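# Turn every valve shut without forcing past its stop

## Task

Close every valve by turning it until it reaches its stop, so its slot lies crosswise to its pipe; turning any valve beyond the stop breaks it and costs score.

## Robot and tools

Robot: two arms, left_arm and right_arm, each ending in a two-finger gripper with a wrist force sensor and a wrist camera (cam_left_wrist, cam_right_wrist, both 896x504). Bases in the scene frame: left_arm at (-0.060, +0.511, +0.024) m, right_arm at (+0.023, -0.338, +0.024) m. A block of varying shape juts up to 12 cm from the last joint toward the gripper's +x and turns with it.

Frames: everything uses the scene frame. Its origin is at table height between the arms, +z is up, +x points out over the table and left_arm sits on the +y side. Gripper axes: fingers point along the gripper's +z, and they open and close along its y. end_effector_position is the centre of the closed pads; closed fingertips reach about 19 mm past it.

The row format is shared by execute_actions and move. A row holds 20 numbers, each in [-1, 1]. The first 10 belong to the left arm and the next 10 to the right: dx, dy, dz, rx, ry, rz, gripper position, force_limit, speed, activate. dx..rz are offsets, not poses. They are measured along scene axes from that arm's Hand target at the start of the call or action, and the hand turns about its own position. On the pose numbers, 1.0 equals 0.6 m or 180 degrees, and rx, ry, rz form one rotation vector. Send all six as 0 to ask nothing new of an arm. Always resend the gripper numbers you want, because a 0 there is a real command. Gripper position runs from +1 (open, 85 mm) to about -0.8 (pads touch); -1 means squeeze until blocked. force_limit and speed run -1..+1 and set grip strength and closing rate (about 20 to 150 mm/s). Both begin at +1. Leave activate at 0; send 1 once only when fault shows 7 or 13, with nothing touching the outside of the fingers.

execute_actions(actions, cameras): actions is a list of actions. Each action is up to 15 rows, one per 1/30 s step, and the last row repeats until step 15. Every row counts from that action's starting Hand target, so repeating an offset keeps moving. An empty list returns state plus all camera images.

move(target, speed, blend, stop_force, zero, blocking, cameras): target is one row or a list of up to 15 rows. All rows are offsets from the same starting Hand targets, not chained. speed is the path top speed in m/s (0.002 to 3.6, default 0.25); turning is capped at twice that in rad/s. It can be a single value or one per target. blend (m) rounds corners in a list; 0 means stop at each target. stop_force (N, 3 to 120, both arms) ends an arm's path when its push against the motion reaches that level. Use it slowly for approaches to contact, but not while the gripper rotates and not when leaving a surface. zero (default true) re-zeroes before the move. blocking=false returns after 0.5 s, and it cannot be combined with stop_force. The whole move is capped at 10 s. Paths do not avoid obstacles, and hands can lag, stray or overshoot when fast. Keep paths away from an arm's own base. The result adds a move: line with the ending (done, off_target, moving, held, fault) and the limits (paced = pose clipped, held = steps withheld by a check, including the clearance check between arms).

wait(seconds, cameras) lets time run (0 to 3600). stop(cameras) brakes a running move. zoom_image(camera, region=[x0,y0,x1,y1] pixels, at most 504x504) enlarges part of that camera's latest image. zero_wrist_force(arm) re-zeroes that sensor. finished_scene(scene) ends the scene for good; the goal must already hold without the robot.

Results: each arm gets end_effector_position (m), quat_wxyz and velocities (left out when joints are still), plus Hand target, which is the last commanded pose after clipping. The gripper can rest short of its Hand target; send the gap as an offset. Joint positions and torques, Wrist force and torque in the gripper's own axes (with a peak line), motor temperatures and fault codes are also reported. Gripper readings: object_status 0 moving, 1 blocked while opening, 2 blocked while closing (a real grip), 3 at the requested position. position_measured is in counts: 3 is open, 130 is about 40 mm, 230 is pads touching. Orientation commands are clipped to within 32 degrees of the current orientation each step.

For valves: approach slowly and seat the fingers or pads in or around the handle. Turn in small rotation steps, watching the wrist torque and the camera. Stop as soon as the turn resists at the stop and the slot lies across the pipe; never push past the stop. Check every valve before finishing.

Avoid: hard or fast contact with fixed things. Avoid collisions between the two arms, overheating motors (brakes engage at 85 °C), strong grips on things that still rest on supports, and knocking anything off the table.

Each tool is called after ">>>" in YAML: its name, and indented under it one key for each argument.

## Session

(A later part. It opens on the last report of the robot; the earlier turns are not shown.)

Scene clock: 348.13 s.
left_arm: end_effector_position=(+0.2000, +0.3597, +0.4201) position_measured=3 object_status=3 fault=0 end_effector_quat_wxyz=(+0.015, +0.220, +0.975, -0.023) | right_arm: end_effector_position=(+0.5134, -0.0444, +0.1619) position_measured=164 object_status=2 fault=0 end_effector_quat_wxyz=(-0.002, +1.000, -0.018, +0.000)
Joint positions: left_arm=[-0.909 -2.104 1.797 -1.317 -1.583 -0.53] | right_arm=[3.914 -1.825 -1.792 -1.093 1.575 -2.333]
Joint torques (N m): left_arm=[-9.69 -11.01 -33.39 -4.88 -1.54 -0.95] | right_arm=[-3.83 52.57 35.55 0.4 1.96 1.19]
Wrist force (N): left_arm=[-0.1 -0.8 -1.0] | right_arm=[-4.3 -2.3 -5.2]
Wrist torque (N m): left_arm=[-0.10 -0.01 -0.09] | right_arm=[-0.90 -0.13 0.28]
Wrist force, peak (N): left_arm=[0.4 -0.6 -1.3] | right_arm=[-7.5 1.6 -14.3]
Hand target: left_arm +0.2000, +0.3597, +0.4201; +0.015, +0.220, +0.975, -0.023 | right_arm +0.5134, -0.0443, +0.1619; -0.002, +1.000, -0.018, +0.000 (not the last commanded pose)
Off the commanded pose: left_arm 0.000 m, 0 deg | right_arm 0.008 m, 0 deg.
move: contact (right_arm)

>>> move:
  target:
    - [0,0,0,0,0,0,1,1,1,0,0,-0.0008,0,0,0,-0.072,-0.98,0.5,-1,0]
    - [0,0,0,0,0,0,1,1,1,0,0,-0.0013,0,0,0,-0.111,-0.98,0.5,-1,0]
    - [0,0,0,0,0,0,1,1,1,0,-0.0005,-0.0025,0,0,0,-0.222,-0.98,0.5,-1,0]
  speed: 0.1
  blend: 0.01
  cameras: ["cam_left_wrist"]

>>> zoom_image:
  camera: "cam_left_wrist"
  region: [450, 195, 500, 245]

Scene clock: 353.17 s.
left_arm: end_effector_position=(+0.2000, +0.3597, +0.4201) position_measured=3 object_status=3 fault=0 end_effector_quat_wxyz=(+0.015, +0.220, +0.975, -0.023) | right_arm: end_effector_position=(+0.5131, -0.0458, +0.1619) position_measured=164 object_status=2 fault=0 end_effector_quat_wxyz=(-0.002, +0.934, -0.358, +0.000)
Joint positions: left_arm=[-0.909 -2.104 1.797 -1.317 -1.583 -0.53] | right_arm=[3.913 -1.821 -1.797 -1.089 1.572 -1.636]
Joint torques (N m): left_arm=[-9.78 -10.67 -33 -4.97 -1.44 -0.91] | right_arm=[15.03 45.86 8.93 11.13 -1.91 -1.22]
Wrist force (N): left_arm=[0.1 -0.9 -0.5] | right_arm=[-2.5 10.9 -12.7]
Wrist torque (N m): left_arm=[-0.11 -0.03 -0.09] | right_arm=[-1.89 -0.15 -0.28]
Wrist force, peak (N): left_arm=[0.1 -0.9 -1.1] | right_arm=[-3.1 11.7 -14.6]
Hand target: left_arm +0.2000, +0.3597, +0.4201; +0.015, +0.220, +0.975, -0.023 | right_arm +0.5131, -0.0458, +0.1619; -0.002, +0.934, -0.358, +0.000
Off the commanded pose: left_arm 0.000 m, 0 deg | right_arm 0.000 m, 0 deg.
move: done
cam_left_wrist: T_world_to_cam=[[0.42184, 0.90648, -0.01886, -0.39551], [0.84278, -0.38436, 0.37681, -0.17361], [0.33432, -0.17484, -0.9261, 0.51452]] pos_world=[0.14115, 0.38175, 0.53445]

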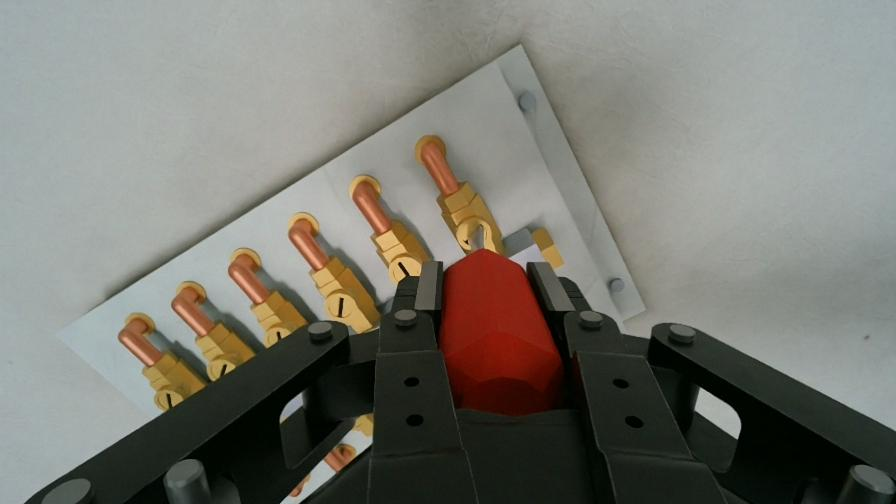

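Scaled by 10.080 from the camera's image (finer frame: 1280x720).

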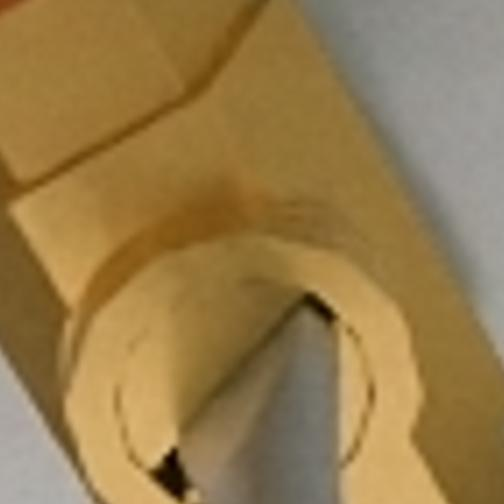

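>>> move:
  target:
    - [0,0,0,0,0,0,1,1,1,0,-0.0005,-0.0006,0,0,0,-0.045,-0.98,0.5,-1,0]
    - [0,0,0,0,0,0,1,1,1,0,-0.0012,-0.0012,0,0,0,-0.092,-0.98,0.5,-1,0]
  speed: 0.1
  blend: 0.01

>>> move:
  target: [0,0,0,0,0,0,1,1,1,0,-0.0002,-0.0001,0,0,0,-0.01,-0.98,0.5,-1,0]
  speed: 0.1

Scene clock: 355.77 s.
left_arm: end_effector_position=(+0.2000, +0.3597, +0.4201) position_measured=3 object_status=3 fault=0 end_effector_quat_wxyz=(+0.015, +0.220, +0.975, -0.023) | right_arm: end_effector_position=(+0.5123, -0.0466, +0.1619) position_measured=164 object_status=2 fault=0 end_effector_quat_wxyz=(-0.002, +0.872, -0.489, +0.001)
Joint positions: left_arm=[-0.909 -2.104 1.797 -1.317 -1.583 -0.53] | right_arm=[3.914 -1.819 -1.801 -1.088 1.571 -1.346]
Joint torques (N m): left_arm=[-9.81 -11.09 -32.51 -4.9 -1.48 -1.04] | right_arm=[14.34 45.64 8.5 10.01 -4.41 -1.18]
Wrist force (N): left_arm=[0.2 -1.0 -0.7] | right_arm=[-1.1 9.4 -11.5]
Wrist torque (N m): left_arm=[-0.12 -0.04 -0.09] | right_arm=[-1.73 -0.08 -0.32]
Wrist force, peak (N): left_arm=[-0.3 -1.1 -1.1] | right_arm=[-2.0 11.4 -14.8]
Hand target: left_arm +0.2000, +0.3597, +0.4201; +0.015, +0.220, +0.975, -0.023 | right_arm +0.5123, -0.0466, +0.1619; -0.002, +0.872, -0.489, +0.001
Off the commanded pose: left_arm 0.000 m, 0 deg | right_arm 0.000 m, 0 deg.
move: done

Scene clock: 356.33 s.
left_arm: end_effector_position=(+0.2000, +0.3597, +0.4201) position_measured=3 object_status=3 fault=0 end_effector_quat_wxyz=(+0.015, +0.220, +0.975, -0.023) | right_arm: end_effector_position=(+0.5122, -0.0466, +0.1619) position_measured=164 object_status=2 fault=0 end_effector_quat_wxyz=(-0.002, +0.864, -0.503, +0.001)
Joint positions: left_arm=[-0.909 -2.104 1.797 -1.317 -1.583 -0.53] | right_arm=[3.914 -1.818 -1.801 -1.088 1.571 -1.315]
Joint torques (N m): left_arm=[-10.27 -11.04 -32.99 -4.93 -1.42 -0.99] | right_arm=[14.42 46.14 8.95 9.8 -4.31 -1.12]
Wrist force (N): left_arm=[0.2 -0.6 -0.4] | right_arm=[-1.2 8.6 -11.2]
Wrist torque (N m): left_arm=[-0.07 -0.05 -0.09] | right_arm=[-1.67 0.04 -0.31]
Wrist force, peak (N): left_arm=[0.2 -0.9 -0.9] | right_arm=[-1.1 9.5 -13.1]
Hand target: left_arm +0.2000, +0.3597, +0.4201; +0.015, +0.220, +0.975, -0.023 | right_arm +0.5122, -0.0466, +0.1619; -0.002, +0.864, -0.503, +0.001
Off the commanded pose: left_arm 0.000 m, 0 deg | right_arm 0.000 m, 0 deg.
move: done

>>> move:
  target: [0,0,0,0,0,0,1,1,1,0,-0.0002,-0.0001,0,0,0,-0.012,-0.98,0.5,-1,0]
  speed: 0.1

>>> move:
  target: [0,0,0,0,0,0,1,1,1,0,-0.0002,-0.0001,0,0,0,-0.008,-0.98,0.5,-1,0]
  speed: 0.1

Scene clock: 357.47 s.
left_arm: end_effector_position=(+0.2000, +0.3597, +0.4201) position_measured=3 object_status=3 fault=0 end_effector_quat_wxyz=(+0.015, +0.220, +0.975, -0.023) | right_arm: end_effector_position=(+0.5121, -0.0467, +0.1619) position_measured=164 object_status=2 fault=0 end_effector_quat_wxyz=(-0.002, +0.855, -0.519, +0.001)
Joint positions: left_arm=[-0.909 -2.104 1.797 -1.317 -1.583 -0.53] | right_arm=[3.914 -1.818 -1.801 -1.088 1.57 -1.277]
Joint torques (N m): left_arm=[-10.25 -10.87 -33.33 -4.85 -1.46 -0.98] | right_arm=[14.79 46.9 7.23 9.87 -4.2 -0.98]
Wrist force (N): left_arm=[0.0 -0.7 -1.0] | right_arm=[-0.4 8.4 -11.4]
Wrist torque (N m): left_arm=[-0.08 -0.01 -0.09] | right_arm=[-1.62 0.03 -0.30]
Wrist force, peak (N): left_arm=[0.1 -1.0 -0.7] | right_arm=[-0.7 9.3 -13.1]
Hand target: left_arm +0.2000, +0.3597, +0.4201; +0.015, +0.220, +0.975, -0.023 | right_arm +0.5121, -0.0467, +0.1619; -0.002, +0.855, -0.519, +0.001
Off the commanded pose: left_arm 0.000 m, 0 deg | right_arm 0.000 m, 0 deg.
move: done

Scene clock: 358.00 s.
left_arm: end_effector_position=(+0.2000, +0.3597, +0.4201) position_measured=3 object_status=3 fault=0 end_effector_quat_wxyz=(+0.015, +0.220, +0.975, -0.023) | right_arm: end_effector_position=(+0.5120, -0.0467, +0.1619) position_measured=164 object_status=2 fault=0 end_effector_quat_wxyz=(-0.002, +0.848, -0.530, +0.001)
Joint positions: left_arm=[-0.909 -2.104 1.797 -1.317 -1.583 -0.53] | right_arm=[3.914 -1.818 -1.802 -1.088 1.57 -1.252]
Joint torques (N m): left_arm=[-9.79 -11.08 -33.19 -4.97 -1.39 -0.97] | right_arm=[14.71 46.32 9.56 9.01 -3.98 -1.2]
Wrist force (N): left_arm=[-0.1 -0.5 -0.7] | right_arm=[0.0 7.6 -11.6]
Wrist torque (N m): left_arm=[-0.06 0.00 -0.09] | right_arm=[-1.56 0.05 -0.36]
Wrist force, peak (N): left_arm=[0.2 -0.7 -1.2] | right_arm=[-0.3 8.2 -12.4]
Hand target: left_arm +0.2000, +0.3597, +0.4201; +0.015, +0.220, +0.975, -0.023 | right_arm +0.5120, -0.0467, +0.1619; -0.002, +0.848, -0.530, +0.001
Off the commanded pose: left_arm 0.000 m, 0 deg | right_arm 0.000 m, 0 deg.
move: done

β=116.

>>> move:
  target: [0,0,0,0,0,0,1,1,1,0,-0.0002,-0.0001,0,0,0,-0.008,-0.98,0.5,-1,0]
  speed: 0.1

>>> move:
  target: [0,0,0,0,0,0,1,1,1,0,-0.0002,-0.0001,0,0,0,-0.008,-0.98,0.5,-1,0]
  speed: 0.1

Scene clock: 359.03 s.
left_arm: end_effector_position=(+0.2000, +0.3597, +0.4201) position_measured=3 object_status=3 fault=0 end_effector_quat_wxyz=(+0.015, +0.220, +0.975, -0.023) | right_arm: end_effector_position=(+0.5119, -0.0468, +0.1619) position_measured=164 object_status=2 fault=0 end_effector_quat_wxyz=(-0.002, +0.841, -0.540, +0.001)
Joint positions: left_arm=[-0.909 -2.104 1.797 -1.317 -1.583 -0.53] | right_arm=[3.914 -1.817 -1.802 -1.088 1.57 -1.226]
Joint torques (N m): left_arm=[-10.08 -10.93 -33.14 -4.99 -1.46 -0.99] | right_arm=[14.59 48.75 6.64 9.28 -3.25 -0.66]
Wrist force (N): left_arm=[0.0 -0.8 -0.7] | right_arm=[2.1 6.5 -10.3]
Wrist torque (N m): left_arm=[-0.10 -0.01 -0.09] | right_arm=[-1.37 0.11 -1.13]
Wrist force, peak (N): left_arm=[-0.1 -0.7 -0.9] | right_arm=[0.2 7.9 -12.2]
Hand target: left_arm +0.2000, +0.3597, +0.4201; +0.015, +0.220, +0.975, -0.023 | right_arm +0.5119, -0.0468, +0.1619; -0.002, +0.841, -0.540, +0.001
Off the commanded pose: left_arm 0.000 m, 0 deg | right_arm 0.000 m, 0 deg.
move: done

Scene clock: 359.57 s.
left_arm: end_effector_position=(+0.2000, +0.3597, +0.4201) position_measured=3 object_status=3 fault=0 end_effector_quat_wxyz=(+0.015, +0.220, +0.975, -0.023) | right_arm: end_effector_position=(+0.5118, -0.0469, +0.1619) position_measured=164 object_status=2 fault=0 end_effector_quat_wxyz=(-0.002, +0.835, -0.551, +0.001)
Joint positions: left_arm=[-0.909 -2.104 1.797 -1.317 -1.583 -0.53] | right_arm=[3.915 -1.817 -1.803 -1.088 1.57 -1.201]
Joint torques (N m): left_arm=[-10.36 -10.94 -33.44 -4.89 -1.46 -0.89] | right_arm=[14.36 47.06 8.79 7.47 -0.58 -0.23]
Wrist force (N): left_arm=[0.1 -0.4 -1.0] | right_arm=[4.5 4.3 -10.6]
Wrist torque (N m): left_arm=[-0.04 -0.02 -0.09] | right_arm=[-1.02 0.33 -1.95]
Wrist force, peak (N): left_arm=[-0.3 -0.4 -1.2] | right_arm=[2.0 6.5 -11.5]
Hand target: left_arm +0.2000, +0.3597, +0.4201; +0.015, +0.220, +0.975, -0.023 | right_arm +0.5117, -0.0469, +0.1619; -0.002, +0.835, -0.551, +0.001
Off the commanded pose: left_arm 0.000 m, 0 deg | right_arm 0.000 m, 0 deg.
move: done

>>> move:
  target:
    - [0,0,0,0,0,0,1,1,1,0,0,0,0,0,0,0.03,-0.98,0.5,-1,0]
    - [0,0,0,0,0,0,1,1,1,0,0,0,0.03,0,0,0.03,-0.98,0.5,-1,0]
    - [0,0,0,0,0,0,1,1,1,0,0.0042,0.0869,0.025,0,0,0.499,-0.98,0.5,-1,0]
    - [0,0,0,0,0,0,1,1,1,0,0.0153,0.0703,0.0083,0,0,0.499,-0.98,0.5,-1,0]
  speed: [0.1,0.06,0.3,0.02]
  cameras: ["cam_left_wrist"]

>>> zoom_image:
  camera: "cam_left_wrist"
  region: [450, 195, 500, 245]

Scene clock: 366.07 s.
left_arm: end_effector_position=(+0.2000, +0.3597, +0.4201) position_measured=3 object_status=3 fault=0 end_effector_quat_wxyz=(+0.015, +0.220, +0.975, -0.023) | right_arm: end_effector_position=(+0.5210, -0.0048, +0.1667) position_measured=164 object_status=2 fault=0 end_effector_quat_wxyz=(-0.002, +0.980, +0.199, -0.001)
Joint positions: left_arm=[-0.909 -2.104 1.797 -1.317 -1.583 -0.53] | right_arm=[3.952 -1.881 -1.703 -1.128 1.576 -2.731]
Joint torques (N m): left_arm=[-10.15 -10.39 -33.06 -4.94 -1.45 -0.93] | right_arm=[8.59 28.47 19.52 2.88 -0.2 0.36]
Wrist force (N): left_arm=[0.3 -0.4 -0.8] | right_arm=[-0.8 -4.8 2.8]
Wrist torque (N m): left_arm=[-0.03 -0.06 -0.10] | right_arm=[-0.83 0.16 0.06]
Wrist force, peak (N): left_arm=[0.0 -0.9 -1.2] | right_arm=[4.5 4.2 -10.6]
Hand target: left_arm +0.2000, +0.3597, +0.4201; +0.015, +0.220, +0.975, -0.023 | right_arm +0.5209, -0.0047, +0.1669; -0.002, +0.980, +0.199, -0.001
Off the commanded pose: left_arm 0.000 m, 0 deg | right_arm 0.000 m, 0 deg.
move: done
cam_left_wrist: T_world_to_cam=[[0.42184, 0.90648, -0.01886, -0.39551], [0.84278, -0.38436, 0.37681, -0.17361], [0.33432, -0.17484, -0.9261, 0.51452]] pos_world=[0.14115, 0.38175, 0.53445]

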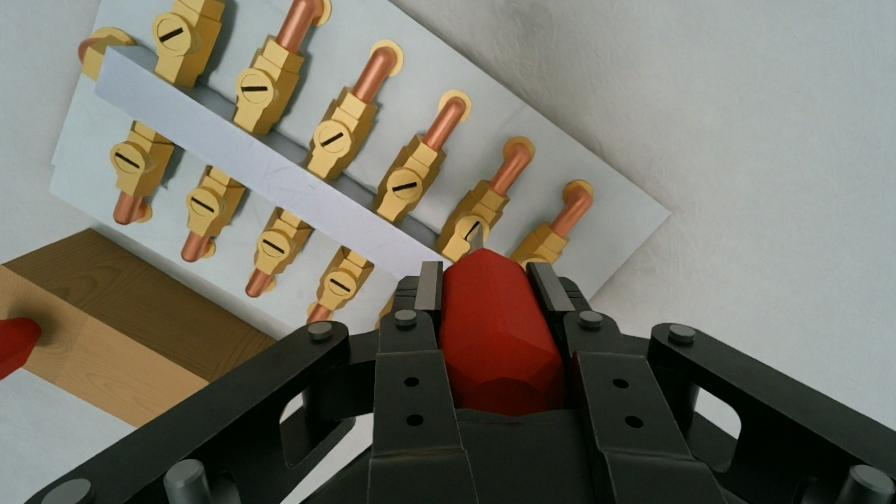

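Scaled by 10.080 from the camera's image (finer frame: 1280x720).

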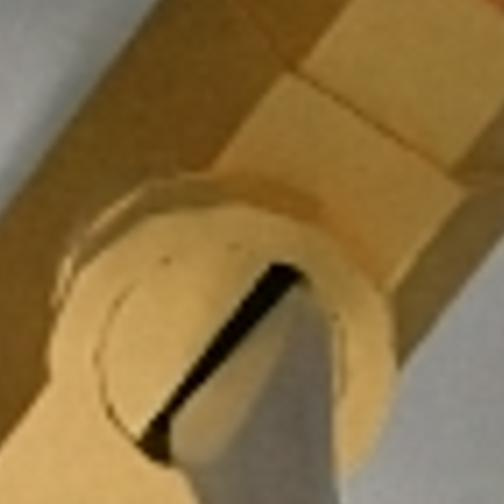

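>>> move:
  target:
    - [0,0,0,0,0,0,1,1,1,0,-0.0128,0.0178,0.002,0,0,0.026,-0.98,0.5,-1,0]
    - [0,0,0,0,0,0,1,1,1,0,-0.0016,0.0011,0,0,0,0.026,-0.98,0.5,-1,0]
  speed: [0.04,0.02]
  cameras: ["cam_left_wrist"]

>>> zoom_image:
  camera: "cam_left_wrist"
  region: [450, 195, 500, 245]

Scene clock: 369.37 s.
left_arm: end_effector_position=(+0.2000, +0.3597, +0.4201) position_measured=3 object_status=3 fault=0 end_effector_quat_wxyz=(+0.015, +0.220, +0.975, -0.023) | right_arm: end_effector_position=(+0.5201, -0.0042, +0.1669) position_measured=164 object_status=2 fault=0 end_effector_quat_wxyz=(-0.002, +0.971, +0.239, -0.001)
Joint positions: left_arm=[-0.909 -2.104 1.797 -1.317 -1.583 -0.53] | right_arm=[3.954 -1.88 -1.703 -1.128 1.576 -2.811]
Joint torques (N m): left_arm=[-9.64 -10.68 -33.43 -4.99 -1.35 -0.93] | right_arm=[13.09 19.01 9.02 5.89 2.18 1.2]
Wrist force (N): left_arm=[0.1 -0.6 -0.9] | right_arm=[-1.1 -4.7 2.5]
Wrist torque (N m): left_arm=[-0.07 -0.03 -0.09] | right_arm=[-0.81 0.20 0.07]
Wrist force, peak (N): left_arm=[0.1 -0.9 -1.1] | right_arm=[-1.0 -5.8 2.5]
Hand target: left_arm +0.2000, +0.3597, +0.4201; +0.015, +0.220, +0.975, -0.023 | right_arm +0.5200, -0.0040, +0.1669; -0.002, +0.971, +0.239, -0.001
Off the commanded pose: left_arm 0.000 m, 0 deg | right_arm 0.000 m, 0 deg.
move: done
cam_left_wrist: T_world_to_cam=[[0.42184, 0.90648, -0.01886, -0.39551], [0.84278, -0.38436, 0.37681, -0.17361], [0.33432, -0.17484, -0.9261, 0.51452]] pos_world=[0.14115, 0.38175, 0.53445]

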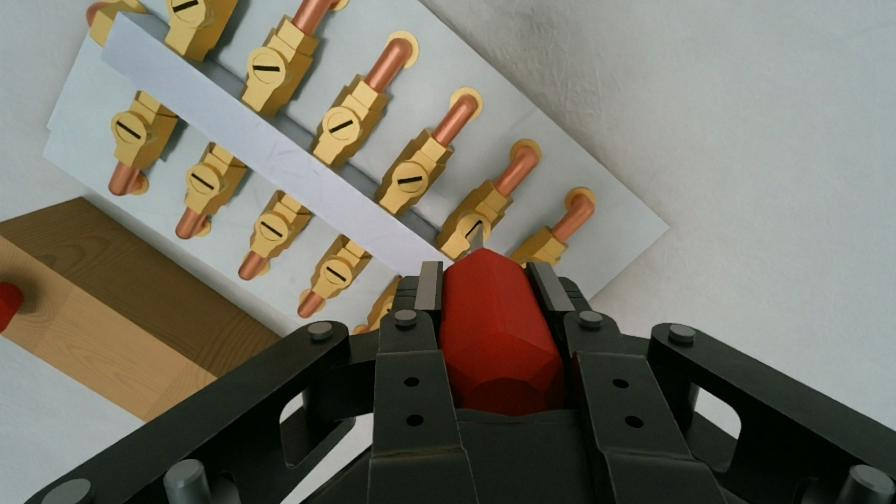

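Scaled by 10.080 from the camera's image (finer frame: 1280x720).

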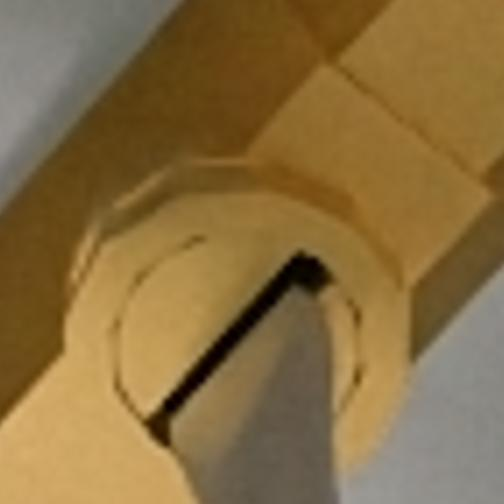

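>>> move:
  target: [0,0,0,0,0,0,1,1,1,0,0,0,-0.018,0,0,0,-0.98,0.5,-1,0]
  speed: 0.012
  stop_force: 12

>>> move:
  target:
    - [0,0,0,0,0,0,1,1,1,0,0,0,0,0,0,0.03,-0.98,0.5,-1,0]
    - [0,0,0,0,0,0,1,1,1,0,0,0,0,0,0,-0.03,-0.98,0.5,-1,0]
    - [0,0,0,0,0,0,1,1,1,0,0,0,0,0,0,0,-0.98,0.5,-1,0]
  speed: 0.07
  cameras: ["cam_left_wrist"]

>>> zoom_image:
  camera: "cam_left_wrist"
  region: [450, 195, 500, 245]

>>> move:
  target: [0,0,0,0,0,0,1,1,1,0,0,0,-0.014,0,0,0,-0.98,0.5,-1,0]
  speed: 0.01
  stop_force: 10

Scene clock: 371.60 s.
left_arm: end_effector_position=(+0.2000, +0.3597, +0.4201) position_measured=3 object_status=3 fault=0 end_effector_quat_wxyz=(+0.015, +0.220, +0.975, -0.023) | right_arm: end_effector_position=(+0.5200, -0.0040, +0.1620) position_measured=164 object_status=2 fault=0 end_effector_quat_wxyz=(-0.002, +0.971, +0.239, -0.001)
Joint positions: left_arm=[-0.909 -2.104 1.797 -1.317 -1.583 -0.53] | right_arm=[3.955 -1.885 -1.71 -1.116 1.576 -2.81]
Joint torques (N m): left_arm=[-9.66 -10.92 -32.9 -4.87 -1.4 -0.94] | right_arm=[15.29 53.04 32.19 -0.54 2.14 2.2]
Wrist force (N): left_arm=[-0.1 -0.6 -0.5] | right_arm=[-2.1 -5.4 -8.0]
Wrist torque (N m): left_arm=[-0.07 0.00 -0.09] | right_arm=[-0.70 0.06 0.07]
Wrist force, peak (N): left_arm=[-0.1 -0.9 -1.0] | right_arm=[-4.0 -3.8 -19.4]
Hand target: left_arm +0.2000, +0.3597, +0.4201; +0.015, +0.220, +0.975, -0.023 | right_arm +0.5200, -0.0040, +0.1620; -0.002, +0.971, +0.239, -0.001 (not the last commanded pose)
Off the commanded pose: left_arm 0.000 m, 0 deg | right_arm 0.006 m, 0 deg.
move: contact (right_arm)

Scene clock: 374.97 s.
left_arm: end_effector_position=(+0.2000, +0.3597, +0.4201) position_measured=3 object_status=3 fault=0 end_effector_quat_wxyz=(+0.015, +0.220, +0.975, -0.023) | right_arm: end_effector_position=(+0.5200, -0.0040, +0.1621) position_measured=164 object_status=2 fault=0 end_effector_quat_wxyz=(-0.002, +0.971, +0.239, -0.001)
Joint positions: left_arm=[-0.909 -2.104 1.797 -1.317 -1.583 -0.53] | right_arm=[3.955 -1.885 -1.71 -1.116 1.576 -2.81]
Joint torques (N m): left_arm=[-10.13 -10.78 -33.55 -4.95 -1.54 -0.89] | right_arm=[-0.32 18.38 34.44 -0.3 2.25 2.23]
Wrist force (N): left_arm=[-0.1 -0.6 -0.8] | right_arm=[-2.1 -5.5 -3.9]
Wrist torque (N m): left_arm=[-0.06 0.01 -0.09] | right_arm=[-0.73 0.05 0.28]
Wrist force, peak (N): left_arm=[0.1 -0.8 -1.3] | right_arm=[-3.0 -2.1 -12.0]
Hand target: left_arm +0.2000, +0.3597, +0.4201; +0.015, +0.220, +0.975, -0.023 | right_arm +0.5200, -0.0040, +0.1620; -0.002, +0.971, +0.239, -0.001
Off the commanded pose: left_arm 0.000 m, 0 deg | right_arm 0.000 m, 0 deg.
move: done
cam_left_wrist: T_world_to_cam=[[0.42184, 0.90648, -0.01886, -0.39551], [0.84278, -0.38436, 0.37681, -0.17361], [0.33432, -0.17484, -0.9261, 0.51452]] pos_world=[0.14115, 0.38175, 0.53445]

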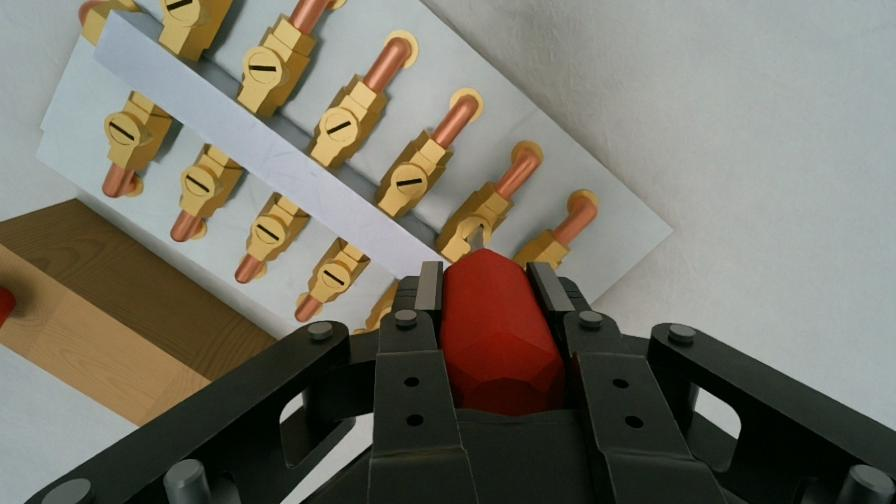

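Scaled by 10.080 from the camera's image (finer frame: 1280x720).

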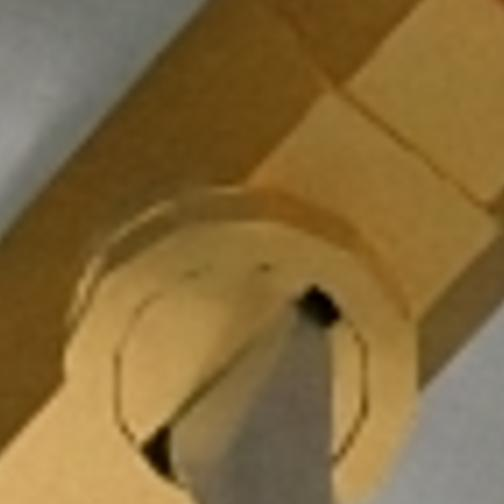

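Scene clock: 376.17 s.
left_arm: end_effector_position=(+0.2000, +0.3597, +0.4201) position_measured=3 object_status=3 fault=0 end_effector_quat_wxyz=(+0.015, +0.220, +0.975, -0.023) | right_arm: end_effector_position=(+0.5200, -0.0040, +0.1618) position_measured=164 object_status=2 fault=0 end_effector_quat_wxyz=(-0.002, +0.971, +0.239, -0.001)
Joint positions: left_arm=[-0.909 -2.104 1.797 -1.317 -1.583 -0.53] | right_arm=[3.955 -1.886 -1.71 -1.116 1.576 -2.81]
Joint torques (N m): left_arm=[-10.22 -11.01 -32.99 -4.97 -1.44 -0.99] | right_arm=[-0.09 48.87 30.68 -0.56 1.12 1.83]
Wrist force (N): left_arm=[0.3 -0.8 -0.8] | right_arm=[-5.3 -4.7 -14.2]
Wrist torque (N m): left_arm=[-0.09 -0.05 -0.09] | right_arm=[-0.81 -0.07 0.27]
Wrist force, peak (N): left_arm=[-0.2 -0.9 -0.9] | right_arm=[-8.0 -3.5 -24.2]
Hand target: left_arm +0.2000, +0.3597, +0.4201; +0.015, +0.220, +0.975, -0.023 | right_arm +0.5200, -0.0040, +0.1618; -0.002, +0.971, +0.239, -0.001 (not the last commanded pose)
Off the commanded pose: left_arm 0.000 m, 0 deg | right_arm 0.008 m, 0 deg.
move: contact (right_arm)

>>> move:
  target:
    - [0,0,0,0,0,0,1,1,1,0,0.0007,-0.0007,0,0,0,-0.070,-0.98,0.5,-1,0]
    - [0,0,0,0,0,0,1,1,1,0,0.0008,-0.0017,0,0,0,-0.153,-0.98,0.5,-1,0]
    - [0,0,0,0,0,0,1,1,1,0,0.0008,-0.0027,0,0,0,-0.237,-0.98,0.5,-1,0]
  speed: 0.1
  blend: 0.01
  cameras: ["cam_left_wrist"]

>>> zoom_image:
  camera: "cam_left_wrist"
  region: [450, 195, 500, 245]

Scene clock: 381.63 s.
left_arm: end_effector_position=(+0.2000, +0.3597, +0.4201) position_measured=3 object_status=3 fault=0 end_effector_quat_wxyz=(+0.015, +0.220, +0.975, -0.023) | right_arm: end_effector_position=(+0.5205, -0.0056, +0.1618) position_measured=164 object_status=2 fault=0 end_effector_quat_wxyz=(-0.002, +0.991, -0.131, +0.000)
Joint positions: left_arm=[-0.909 -2.104 1.797 -1.317 -1.583 -0.53] | right_arm=[3.953 -1.883 -1.715 -1.111 1.574 -2.068]
Joint torques (N m): left_arm=[-9.97 -10.92 -32.9 -4.92 -1.45 -0.97] | right_arm=[-6.1 47.2 6.97 8.67 -2 -1.26]
Wrist force (N): left_arm=[0.4 -0.7 -0.5] | right_arm=[-6.3 4.5 -15.7]
Wrist torque (N m): left_arm=[-0.08 -0.07 -0.10] | right_arm=[-1.44 -0.35 -0.29]
Wrist force, peak (N): left_arm=[-0.2 -1.0 -1.0] | right_arm=[-6.1 5.0 -17.8]
Hand target: left_arm +0.2000, +0.3597, +0.4201; +0.015, +0.220, +0.975, -0.023 | right_arm +0.5205, -0.0056, +0.1618; -0.002, +0.991, -0.131, +0.000
Off the commanded pose: left_arm 0.000 m, 0 deg | right_arm 0.000 m, 0 deg.
move: done
cam_left_wrist: T_world_to_cam=[[0.42184, 0.90648, -0.01886, -0.39551], [0.84278, -0.38436, 0.37681, -0.17361], [0.33432, -0.17484, -0.9261, 0.51452]] pos_world=[0.14115, 0.38175, 0.53445]

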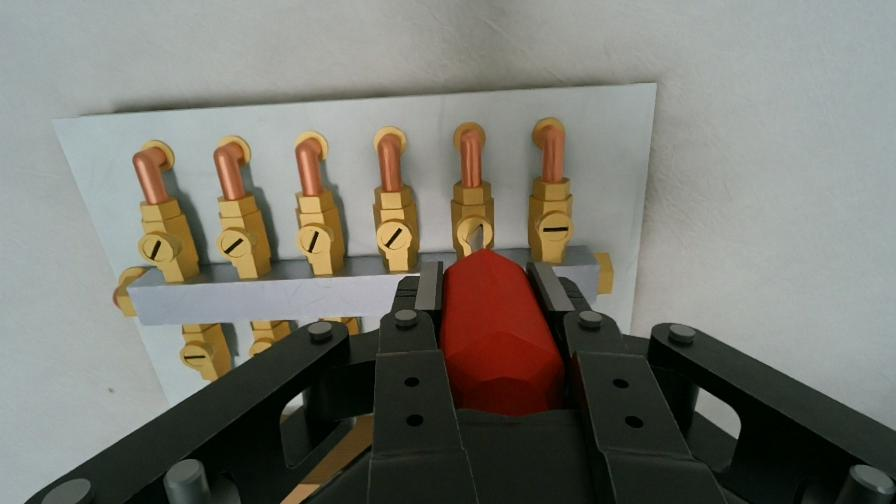

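Scaled by 10.080 from the camera's image (finer frame: 1280x720).

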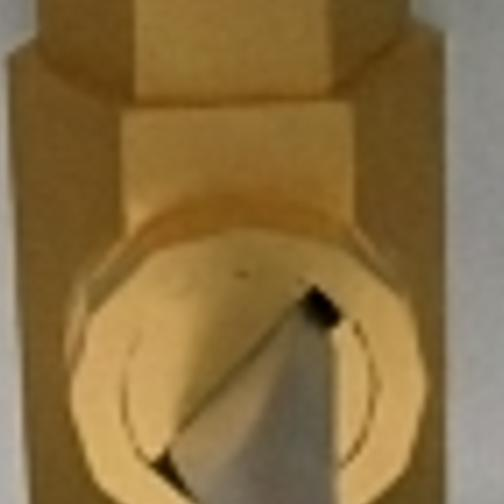

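>>> move:
  target:
    - [0,0,0,0,0,0,1,1,1,0,-0.0002,-0.001,0,0,0,-0.083,-0.98,0.5,-1,0]
    - [0,0,0,0,0,0,1,1,1,0,-0.0005,-0.0017,0,0,0,-0.15,-0.98,0.5,-1,0]
    - [0,0,0,0,0,0,1,1,1,0,-0.0013,-0.0025,0,0,0,-0.242,-0.98,0.5,-1,0]
  speed: 0.1
  blend: 0.01

>>> move:
  target: [0,0,0,0,0,0,1,1,1,0,-0.0002,-0.0001,0,0,0,-0.01,-0.98,0.5,-1,0]
  speed: 0.1

>>> move:
  target: [0,0,0,0,0,0,1,1,1,0,-0.0002,-0.0001,0,0,0,-0.01,-0.98,0.5,-1,0]
  speed: 0.1

Scene clock: 386.63 s.
left_arm: end_effector_position=(+0.2000, +0.3597, +0.4201) position_measured=3 object_status=3 fault=0 end_effector_quat_wxyz=(+0.015, +0.220, +0.975, -0.023) | right_arm: end_effector_position=(+0.5197, -0.0071, +0.1618) position_measured=164 object_status=2 fault=0 end_effector_quat_wxyz=(-0.002, +0.872, -0.489, +0.001)
Joint positions: left_arm=[-0.909 -2.104 1.797 -1.317 -1.583 -0.53] | right_arm=[3.954 -1.879 -1.721 -1.108 1.57 -1.307]
Joint torques (N m): left_arm=[-9.75 -10.37 -33.34 -4.96 -1.34 -0.88] | right_arm=[14.76 48.33 7.05 8.46 -2.37 -1.26]
Wrist force (N): left_arm=[0.1 -0.3 -0.7] | right_arm=[0.6 5.8 -12.7]
Wrist torque (N m): left_arm=[-0.03 -0.04 -0.09] | right_arm=[-1.38 0.17 -0.40]
Wrist force, peak (N): left_arm=[0.1 -0.8 -1.1] | right_arm=[-5.6 7.2 -17.9]
Hand target: left_arm +0.2000, +0.3597, +0.4201; +0.015, +0.220, +0.975, -0.023 | right_arm +0.5197, -0.0071, +0.1618; -0.002, +0.872, -0.489, +0.001
Off the commanded pose: left_arm 0.000 m, 0 deg | right_arm 0.000 m, 0 deg.
move: done

Scene clock: 387.20 s.
left_arm: end_effector_position=(+0.2000, +0.3597, +0.4201) position_measured=3 object_status=3 fault=0 end_effector_quat_wxyz=(+0.015, +0.220, +0.975, -0.023) | right_arm: end_effector_position=(+0.5196, -0.0071, +0.1618) position_measured=164 object_status=2 fault=0 end_effector_quat_wxyz=(-0.002, +0.864, -0.503, +0.001)
Joint positions: left_arm=[-0.909 -2.104 1.797 -1.317 -1.583 -0.53] | right_arm=[3.954 -1.878 -1.721 -1.108 1.57 -1.275]
Joint torques (N m): left_arm=[-10.33 -10.9 -33.14 -4.89 -1.4 -0.94] | right_arm=[14.41 49.27 7.2 7.61 -2.93 -1.04]
Wrist force (N): left_arm=[0.0 -0.5 -0.5] | right_arm=[0.2 4.8 -11.5]
Wrist torque (N m): left_arm=[-0.05 -0.01 -0.09] | right_arm=[-1.26 0.18 -0.38]
Wrist force, peak (N): left_arm=[0.1 -0.7 -1.1] | right_arm=[0.6 5.8 -14.0]
Hand target: left_arm +0.2000, +0.3597, +0.4201; +0.015, +0.220, +0.975, -0.023 | right_arm +0.5196, -0.0071, +0.1618; -0.002, +0.864, -0.503, +0.001
Off the commanded pose: left_arm 0.000 m, 0 deg | right_arm 0.000 m, 0 deg.
move: done

Scene clock: 387.77 s.
left_arm: end_effector_position=(+0.2000, +0.3597, +0.4201) position_measured=3 object_status=3 fault=0 end_effector_quat_wxyz=(+0.015, +0.220, +0.975, -0.023) | right_arm: end_effector_position=(+0.5195, -0.0072, +0.1618) position_measured=164 object_status=2 fault=0 end_effector_quat_wxyz=(-0.002, +0.856, -0.516, +0.001)
Joint positions: left_arm=[-0.909 -2.104 1.797 -1.317 -1.583 -0.53] | right_arm=[3.954 -1.878 -1.722 -1.108 1.57 -1.244]
Joint torques (N m): left_arm=[-10.25 -11.19 -33.14 -4.93 -1.48 -0.99] | right_arm=[14.63 49.21 7.74 7.37 -3.5 -1.03]
Wrist force (N): left_arm=[0.4 -0.6 -0.6] | right_arm=[0.4 3.6 -11.3]
Wrist torque (N m): left_arm=[-0.06 -0.07 -0.08] | right_arm=[-1.23 0.11 -0.37]
Wrist force, peak (N): left_arm=[0.0 -1.0 -0.7] | right_arm=[0.3 4.2 -12.9]
Hand target: left_arm +0.2000, +0.3597, +0.4201; +0.015, +0.220, +0.975, -0.023 | right_arm +0.5195, -0.0072, +0.1618; -0.002, +0.856, -0.516, +0.001
Off the commanded pose: left_arm 0.000 m, 0 deg | right_arm 0.000 m, 0 deg.
move: done

>>> move:
  target: [0,0,0,0,0,0,1,1,1,0,-0.0002,-0.0001,0,0,0,-0.008,-0.98,0.5,-1,0]
  speed: 0.1

>>> move:
  target: [0,0,0,0,0,0,1,1,1,0,-0.0002,-0.0001,0,0,0,-0.008,-0.98,0.5,-1,0]
  speed: 0.1

Scene clock: 388.90 s.
left_arm: end_effector_position=(+0.2000, +0.3597, +0.4201) position_measured=3 object_status=3 fault=0 end_effector_quat_wxyz=(+0.015, +0.220, +0.975, -0.023) | right_arm: end_effector_position=(+0.5194, -0.0073, +0.1618) position_measured=164 object_status=2 fault=0 end_effector_quat_wxyz=(-0.002, +0.850, -0.527, +0.001)
Joint positions: left_arm=[-0.909 -2.104 1.797 -1.317 -1.583 -0.53] | right_arm=[3.954 -1.878 -1.722 -1.108 1.57 -1.218]
Joint torques (N m): left_arm=[-10.09 -10.24 -33.3 -4.89 -1.43 -0.87] | right_arm=[13.83 49.4 6.37 7.33 -1.61 -0.74]
Wrist force (N): left_arm=[0.1 -0.7 -0.8] | right_arm=[2.1 2.3 -10.6]
Wrist torque (N m): left_arm=[-0.09 -0.02 -0.08] | right_arm=[-1.00 0.20 -1.08]
Wrist force, peak (N): left_arm=[-0.3 -1.0 -0.8] | right_arm=[0.1 3.8 -13.1]
Hand target: left_arm +0.2000, +0.3597, +0.4201; +0.015, +0.220, +0.975, -0.023 | right_arm +0.5194, -0.0073, +0.1618; -0.002, +0.850, -0.527, +0.001
Off the commanded pose: left_arm 0.000 m, 0 deg | right_arm 0.000 m, 0 deg.
move: done

Scene clock: 389.43 s.
left_arm: end_effector_position=(+0.2000, +0.3597, +0.4201) position_measured=3 object_status=3 fault=0 end_effector_quat_wxyz=(+0.015, +0.220, +0.975, -0.023) | right_arm: end_effector_position=(+0.5192, -0.0073, +0.1618) position_measured=164 object_status=2 fault=0 end_effector_quat_wxyz=(-0.002, +0.843, -0.538, +0.001)
Joint positions: left_arm=[-0.909 -2.104 1.797 -1.317 -1.583 -0.53] | right_arm=[3.954 -1.877 -1.722 -1.108 1.57 -1.193]
Joint torques (N m): left_arm=[-10.05 -10.67 -32.66 -4.94 -1.32 -1.01] | right_arm=[14.62 48.93 7.71 5.37 -1.98 -0.32]
Wrist force (N): left_arm=[0.1 -0.5 -0.6] | right_arm=[3.4 1.4 -11.5]
Wrist torque (N m): left_arm=[-0.05 -0.02 -0.09] | right_arm=[-0.79 0.31 -1.82]
Wrist force, peak (N): left_arm=[0.0 -0.8 -1.0] | right_arm=[1.3 2.2 -12.1]
Hand target: left_arm +0.2000, +0.3597, +0.4201; +0.015, +0.220, +0.975, -0.023 | right_arm +0.5192, -0.0073, +0.1618; -0.002, +0.843, -0.538, +0.001
Off the commanded pose: left_arm 0.000 m, 0 deg | right_arm 0.000 m, 0 deg.
move: done

>>> move:
  target:
    - [0,0,0,0,0,0,1,1,1,0,0,0,0,0,0,0.03,-0.98,0.5,-1,0]
    - [0,0,0,0,0,0,1,1,1,0,0,0,0.03,0,0,0.03,-0.98,0.5,-1,0]
    - [0,0,0,0,0,0,1,1,1,0,0.0025,0.0838,0.025,0,0,0.278,-0.98,0.5,-1,0]
    - [0,0,0,0,0,0,1,1,1,0,0.0143,0.0677,0.0078,0,0,0.278,-0.98,0.5,-1,0]
  speed: [0.1,0.06,0.3,0.02]
  cameras: ["cam_left_wrist"]

>>> zoom_image:
  camera: "cam_left_wrist"
  region: [450, 195, 500, 245]

Scene clock: 394.30 s.
left_arm: end_effector_position=(+0.2000, +0.3597, +0.4201) position_measured=3 object_status=3 fault=0 end_effector_quat_wxyz=(+0.015, +0.220, +0.975, -0.023) | right_arm: end_effector_position=(+0.5279, +0.0332, +0.1664) position_measured=164 object_status=2 fault=0 end_effector_quat_wxyz=(-0.002, +0.991, -0.131, +0.000)
Joint positions: left_arm=[-0.909 -2.104 1.797 -1.317 -1.583 -0.53] | right_arm=[3.988 -1.94 -1.622 -1.147 1.574 -2.033]
Joint torques (N m): left_arm=[-9.9 -10.82 -33.06 -4.9 -1.41 -0.85] | right_arm=[7.06 29.85 20.06 2.68 2.05 0.32]
Wrist force (N): left_arm=[-0.1 -0.4 -0.7] | right_arm=[-2.0 -4.4 2.8]
Wrist torque (N m): left_arm=[-0.03 0.01 -0.09] | right_arm=[-0.77 0.36 0.07]
Wrist force, peak (N): left_arm=[-0.2 -0.7 -1.2] | right_arm=[3.2 1.5 -11.8]
Hand target: left_arm +0.2000, +0.3597, +0.4201; +0.015, +0.220, +0.975, -0.023 | right_arm +0.5278, +0.0333, +0.1665; -0.002, +0.991, -0.131, +0.000
Off the commanded pose: left_arm 0.000 m, 0 deg | right_arm 0.000 m, 0 deg.
move: done
cam_left_wrist: T_world_to_cam=[[0.42184, 0.90648, -0.01886, -0.39551], [0.84278, -0.38436, 0.37681, -0.17361], [0.33432, -0.17484, -0.9261, 0.51452]] pos_world=[0.14115, 0.38175, 0.53445]

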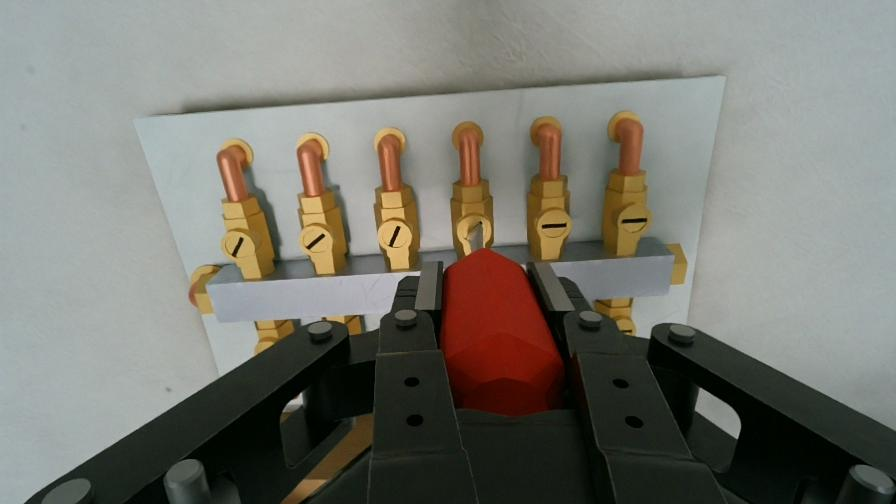

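Scaled by 10.080 from the camera's image (finer frame: 1280x720).

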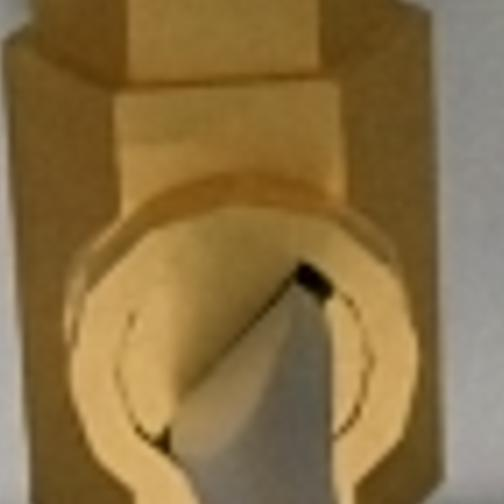

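>>> move:
  target: [0,0,0,0,0,0,1,1,1,0,-0.0007,-0.0004,0,0,0,0,-0.98,0.5,-1,0]
  speed: 0.02
  cameras: ["cam_left_wrist"]

>>> zoom_image:
  camera: "cam_left_wrist"
  region: [450, 195, 500, 245]

>>> move:
  target: [0,0,0,0,0,0,1,1,1,0,0,0,-0.018,0,0,0,-0.98,0.5,-1,0]
  speed: 0.012
  stop_force: 12

>>> move:
  target:
    - [0,0,0,0,0,0,1,1,1,0,0,0,0,0,0,0.03,-0.98,0.5,-1,0]
    - [0,0,0,0,0,0,1,1,1,0,0,0,0,0,0,-0.03,-0.98,0.5,-1,0]
    - [0,0,0,0,0,0,1,1,1,0,0,0,0,0,0,0,-0.98,0.5,-1,0]
  speed: 0.07
  cameras: ["cam_left_wrist"]

>>> zoom_image:
  camera: "cam_left_wrist"
  region: [450, 195, 500, 245]

Scene clock: 396.37 s.
left_arm: end_effector_position=(+0.2000, +0.3597, +0.4201) position_measured=3 object_status=3 fault=0 end_effector_quat_wxyz=(+0.015, +0.220, +0.975, -0.023) | right_arm: end_effector_position=(+0.5274, +0.0331, +0.1666) position_measured=164 object_status=2 fault=0 end_effector_quat_wxyz=(-0.002, +0.991, -0.131, +0.000)
Joint positions: left_arm=[-0.909 -2.104 1.797 -1.317 -1.583 -0.53] | right_arm=[3.988 -1.939 -1.623 -1.147 1.574 -2.032]
Joint torques (N m): left_arm=[-9.87 -10.37 -33.23 -4.95 -1.37 -0.98] | right_arm=[11.48 50.03 7.46 6.52 2.03 1.46]
Wrist force (N): left_arm=[-0.1 -0.9 -0.7] | right_arm=[-1.8 -4.4 2.7]
Wrist torque (N m): left_arm=[-0.11 0.00 -0.09] | right_arm=[-0.77 0.32 0.06]
Wrist force, peak (N): left_arm=[0.3 -1.0 -0.9] | right_arm=[-2.1 -4.4 2.7]
Hand target: left_arm +0.2000, +0.3597, +0.4201; +0.015, +0.220, +0.975, -0.023 | right_arm +0.5274, +0.0331, +0.1665; -0.002, +0.991, -0.131, +0.000
Off the commanded pose: left_arm 0.000 m, 0 deg | right_arm 0.000 m, 0 deg.
move: done
cam_left_wrist: T_world_to_cam=[[0.42184, 0.90648, -0.01886, -0.39551], [0.84278, -0.38436, 0.37681, -0.17361], [0.33432, -0.17484, -0.9261, 0.51452]] pos_world=[0.14115, 0.38175, 0.53445]

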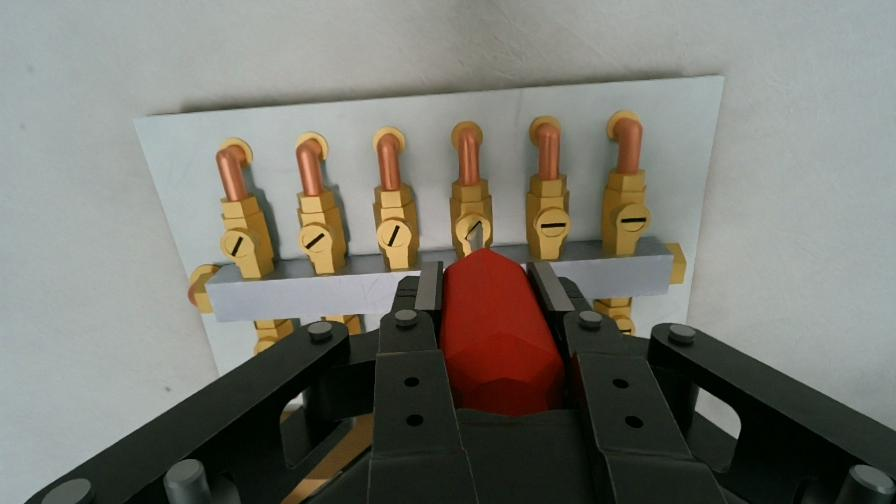

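Scaled by 10.080 from the camera's image (finer frame: 1280x720).

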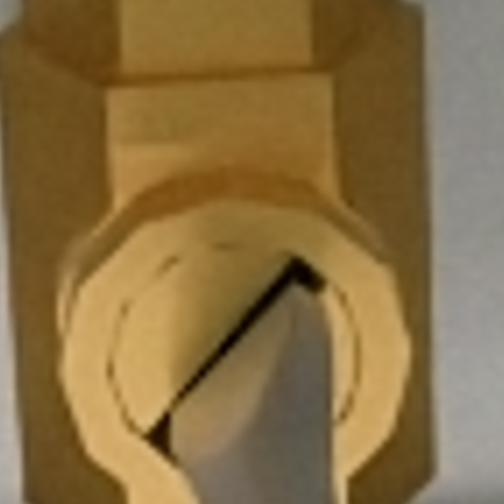

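Scene clock: 397.73 s.
left_arm: end_effector_position=(+0.2000, +0.3597, +0.4201) position_measured=3 object_status=3 fault=0 end_effector_quat_wxyz=(+0.015, +0.220, +0.975, -0.023) | right_arm: end_effector_position=(+0.5274, +0.0331, +0.1644) position_measured=164 object_status=2 fault=0 end_effector_quat_wxyz=(-0.003, +0.991, -0.131, +0.000)
Joint positions: left_arm=[-0.909 -2.104 1.797 -1.317 -1.583 -0.53] | right_arm=[3.988 -1.941 -1.626 -1.141 1.574 -2.032]
Joint torques (N m): left_arm=[-10.06 -10.31 -32.95 -4.96 -1.39 -0.97] | right_arm=[10.57 56.86 32.67 -0.3 2.12 0.84]
Wrist force (N): left_arm=[0.1 -0.5 -0.6] | right_arm=[-3.5 -2.9 -8.2]
Wrist torque (N m): left_arm=[-0.05 -0.03 -0.09] | right_arm=[-0.85 0.18 0.02]
Wrist force, peak (N): left_arm=[0.4 -0.8 -1.1] | right_arm=[-4.1 1.6 -20.2]
Hand target: left_arm +0.2000, +0.3597, +0.4201; +0.015, +0.220, +0.975, -0.023 | right_arm +0.5274, +0.0331, +0.1644; -0.003, +0.991, -0.131, +0.000 (not the last commanded pose)
Off the commanded pose: left_arm 0.000 m, 0 deg | right_arm 0.009 m, 0 deg.
move: contact (right_arm)

Scene clock: 401.10 s.
left_arm: end_effector_position=(+0.2000, +0.3597, +0.4201) position_measured=3 object_status=3 fault=0 end_effector_quat_wxyz=(+0.015, +0.220, +0.975, -0.023) | right_arm: end_effector_position=(+0.5274, +0.0331, +0.1644) position_measured=164 object_status=2 fault=0 end_effector_quat_wxyz=(-0.003, +0.991, -0.131, +0.000)
Joint positions: left_arm=[-0.909 -2.104 1.797 -1.317 -1.583 -0.53] | right_arm=[3.988 -1.941 -1.626 -1.141 1.574 -2.032]
Joint torques (N m): left_arm=[-10.12 -10.79 -32.87 -4.92 -1.48 -0.98] | right_arm=[-10.79 47.07 38.03 -0.24 2.01 2.33]
Wrist force (N): left_arm=[0.0 -0.5 -0.6] | right_arm=[-2.1 -4.4 2.5]
Wrist torque (N m): left_arm=[-0.06 -0.01 -0.09] | right_arm=[-0.77 0.36 0.06]
Wrist force, peak (N): left_arm=[0.0 -1.0 -0.9] | right_arm=[-3.4 -2.8 -9.3]
Hand target: left_arm +0.2000, +0.3597, +0.4201; +0.015, +0.220, +0.975, -0.023 | right_arm +0.5274, +0.0331, +0.1644; -0.003, +0.991, -0.131, +0.000
Off the commanded pose: left_arm 0.000 m, 0 deg | right_arm 0.000 m, 0 deg.
move: done
cam_left_wrist: T_world_to_cam=[[0.42184, 0.90648, -0.01886, -0.39551], [0.84278, -0.38436, 0.37681, -0.17361], [0.33432, -0.17484, -0.9261, 0.51452]] pos_world=[0.14115, 0.38175, 0.53445]

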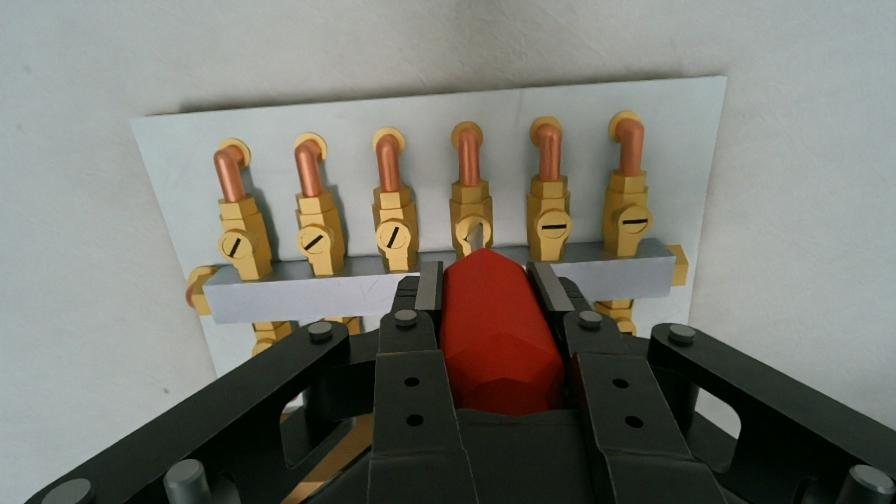

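Scaled by 10.080 from the camera's image (finer frame: 1280x720).

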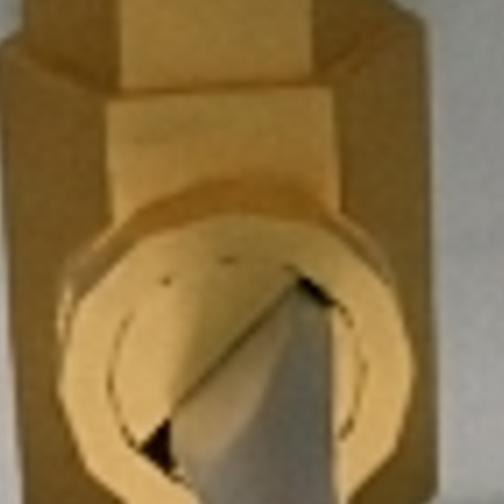

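>>> move:
  target: [0,0,0,0,0,0,1,1,1,0,0,0,-0.014,0,0,0,-0.98,0.5,-1,0]
  speed: 0.01
  stop_force: 10

Scene clock: 402.90 s.
left_arm: end_effector_position=(+0.2000, +0.3597, +0.4201) position_measured=3 object_status=3 fault=0 end_effector_quat_wxyz=(+0.015, +0.220, +0.975, -0.023) | right_arm: end_effector_position=(+0.5274, +0.0331, +0.1624) position_measured=164 object_status=2 fault=0 end_effector_quat_wxyz=(-0.003, +0.991, -0.131, +0.000)
Joint positions: left_arm=[-0.909 -2.104 1.797 -1.317 -1.583 -0.53] | right_arm=[3.988 -1.943 -1.629 -1.136 1.574 -2.032]
Joint torques (N m): left_arm=[-9.55 -10.38 -33.26 -4.83 -1.45 -0.94] | right_arm=[-10.47 56.63 34.35 0.14 1.88 0.62]
Wrist force (N): left_arm=[0.0 -0.7 -0.7] | right_arm=[-4.5 -0.5 -9.7]
Wrist torque (N m): left_arm=[-0.08 -0.02 -0.09] | right_arm=[-1.08 0.14 0.06]
Wrist force, peak (N): left_arm=[0.0 -0.7 -1.1] | right_arm=[-5.8 3.2 -19.7]
Hand target: left_arm +0.2000, +0.3597, +0.4201; +0.015, +0.220, +0.975, -0.023 | right_arm +0.5274, +0.0331, +0.1624; -0.003, +0.991, -0.131, +0.000 (not the last commanded pose)
Off the commanded pose: left_arm 0.000 m, 0 deg | right_arm 0.006 m, 0 deg.
move: contact (right_arm)

>>> move:
  target:
    - [0,0,0,0,0,0,1,1,1,0,-0.0002,-0.001,0,0,0,-0.083,-0.98,0.5,-1,0]
    - [0,0,0,0,0,0,1,1,1,0,-0.0005,-0.0017,0,0,0,-0.15,-0.98,0.5,-1,0]
    - [0,0,0,0,0,0,1,1,1,0,-0.0013,-0.0025,0,0,0,-0.242,-0.98,0.5,-1,0]
  speed: 0.1
  blend: 0.01
  cameras: ["cam_left_wrist"]

>>> zoom_image:
  camera: "cam_left_wrist"
  region: [450, 195, 500, 245]

>>> move:
  target: [0,0,0,0,0,0,1,1,1,0,-0.0002,-0.0001,0,0,0,-0.01,-0.98,0.5,-1,0]
  speed: 0.1

>>> move:
  target: [0,0,0,0,0,0,1,1,1,0,-0.0002,-0.0001,0,0,0,-0.01,-0.98,0.5,-1,0]
  speed: 0.1

Scene clock: 408.30 s.
left_arm: end_effector_position=(+0.2000, +0.3597, +0.4201) position_measured=3 object_status=3 fault=0 end_effector_quat_wxyz=(+0.015, +0.220, +0.975, -0.023) | right_arm: end_effector_position=(+0.5267, +0.0316, +0.1624) position_measured=164 object_status=2 fault=0 end_effector_quat_wxyz=(-0.002, +0.872, -0.489, +0.001)
Joint positions: left_arm=[-0.909 -2.104 1.797 -1.317 -1.583 -0.53] | right_arm=[3.989 -1.939 -1.635 -1.133 1.57 -1.271]
Joint torques (N m): left_arm=[-9.95 -10.97 -33.21 -5.03 -1.38 -0.89] | right_arm=[14.79 54.69 5.91 7.3 -1.79 -1.04]
Wrist force (N): left_arm=[0.0 -0.9 -0.7] | right_arm=[-0.7 3.3 -11.4]
Wrist torque (N m): left_arm=[-0.12 0.00 -0.09] | right_arm=[-0.96 0.36 -0.53]
Wrist force, peak (N): left_arm=[0.1 -1.2 -0.9] | right_arm=[-1.5 5.1 -12.4]
Hand target: left_arm +0.2000, +0.3597, +0.4201; +0.015, +0.220, +0.975, -0.023 | right_arm +0.5267, +0.0316, +0.1624; -0.002, +0.872, -0.489, +0.001
Off the commanded pose: left_arm 0.000 m, 0 deg | right_arm 0.000 m, 0 deg.
move: done
cam_left_wrist: T_world_to_cam=[[0.42184, 0.90648, -0.01886, -0.39551], [0.84278, -0.38436, 0.37681, -0.17361], [0.33432, -0.17484, -0.9261, 0.51452]] pos_world=[0.14115, 0.38175, 0.53445]

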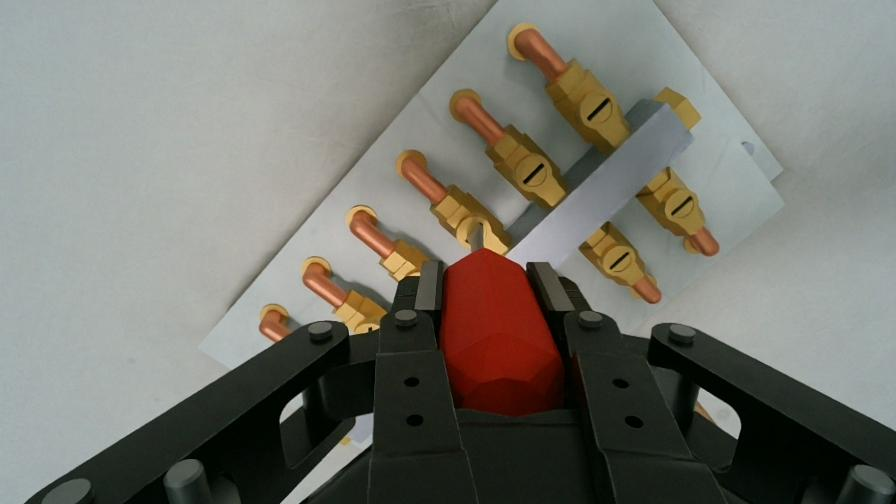

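Scaled by 10.080 from the camera's image (finer frame: 1280x720).

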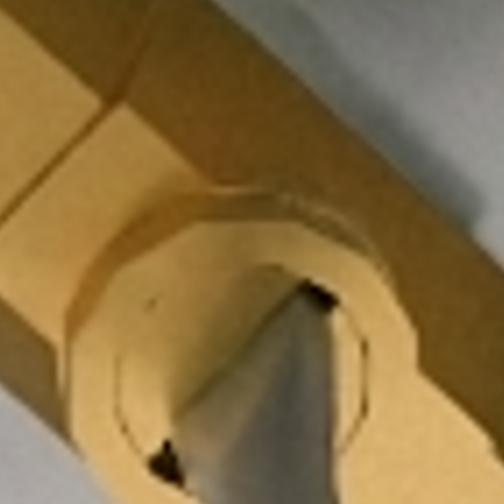

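Scene clock: 408.87 s.
left_arm: end_effector_position=(+0.2000, +0.3597, +0.4201) position_measured=3 object_status=3 fault=0 end_effector_quat_wxyz=(+0.015, +0.220, +0.975, -0.023) | right_arm: end_effector_position=(+0.5265, +0.0316, +0.1624) position_measured=164 object_status=2 fault=0 end_effector_quat_wxyz=(-0.002, +0.864, -0.503, +0.001)
Joint positions: left_arm=[-0.909 -2.104 1.797 -1.317 -1.583 -0.53] | right_arm=[3.989 -1.939 -1.636 -1.133 1.57 -1.24]
Joint torques (N m): left_arm=[-9.78 -10.47 -33.36 -4.92 -1.38 -0.93] | right_arm=[14.4 53.6 7.14 6.47 -1.85 -0.9]
Wrist force (N): left_arm=[-0.1 -0.4 -0.8] | right_arm=[-0.9 1.7 -10.7]
Wrist torque (N m): left_arm=[-0.05 -0.01 -0.08] | right_arm=[-0.96 0.31 -0.52]
Wrist force, peak (N): left_arm=[-0.1 -0.9 -0.8] | right_arm=[-0.6 2.8 -11.2]
Hand target: left_arm +0.2000, +0.3597, +0.4201; +0.015, +0.220, +0.975, -0.023 | right_arm +0.5265, +0.0316, +0.1624; -0.002, +0.864, -0.503, +0.001
Off the commanded pose: left_arm 0.000 m, 0 deg | right_arm 0.000 m, 0 deg.
move: done

Scene clock: 409.43 s.
left_arm: end_effector_position=(+0.2000, +0.3597, +0.4201) position_measured=3 object_status=3 fault=0 end_effector_quat_wxyz=(+0.015, +0.220, +0.975, -0.023) | right_arm: end_effector_position=(+0.5264, +0.0315, +0.1624) position_measured=164 object_status=2 fault=0 end_effector_quat_wxyz=(-0.002, +0.856, -0.516, +0.001)
Joint positions: left_arm=[-0.909 -2.104 1.797 -1.317 -1.583 -0.53] | right_arm=[3.989 -1.938 -1.636 -1.133 1.57 -1.208]
Joint torques (N m): left_arm=[-10.19 -10.52 -32.93 -4.9 -1.44 -0.95] | right_arm=[14.68 54.09 6.16 6.43 -1.92 -1.01]
Wrist force (N): left_arm=[-0.2 -0.7 -0.6] | right_arm=[-0.9 1.2 -10.3]
Wrist torque (N m): left_arm=[-0.08 0.01 -0.09] | right_arm=[-0.85 0.26 -0.53]
Wrist force, peak (N): left_arm=[0.1 -0.6 -1.1] | right_arm=[-0.9 1.6 -10.6]
Hand target: left_arm +0.2000, +0.3597, +0.4201; +0.015, +0.220, +0.975, -0.023 | right_arm +0.5264, +0.0315, +0.1624; -0.002, +0.856, -0.516, +0.001
Off the commanded pose: left_arm 0.000 m, 0 deg | right_arm 0.000 m, 0 deg.
move: done


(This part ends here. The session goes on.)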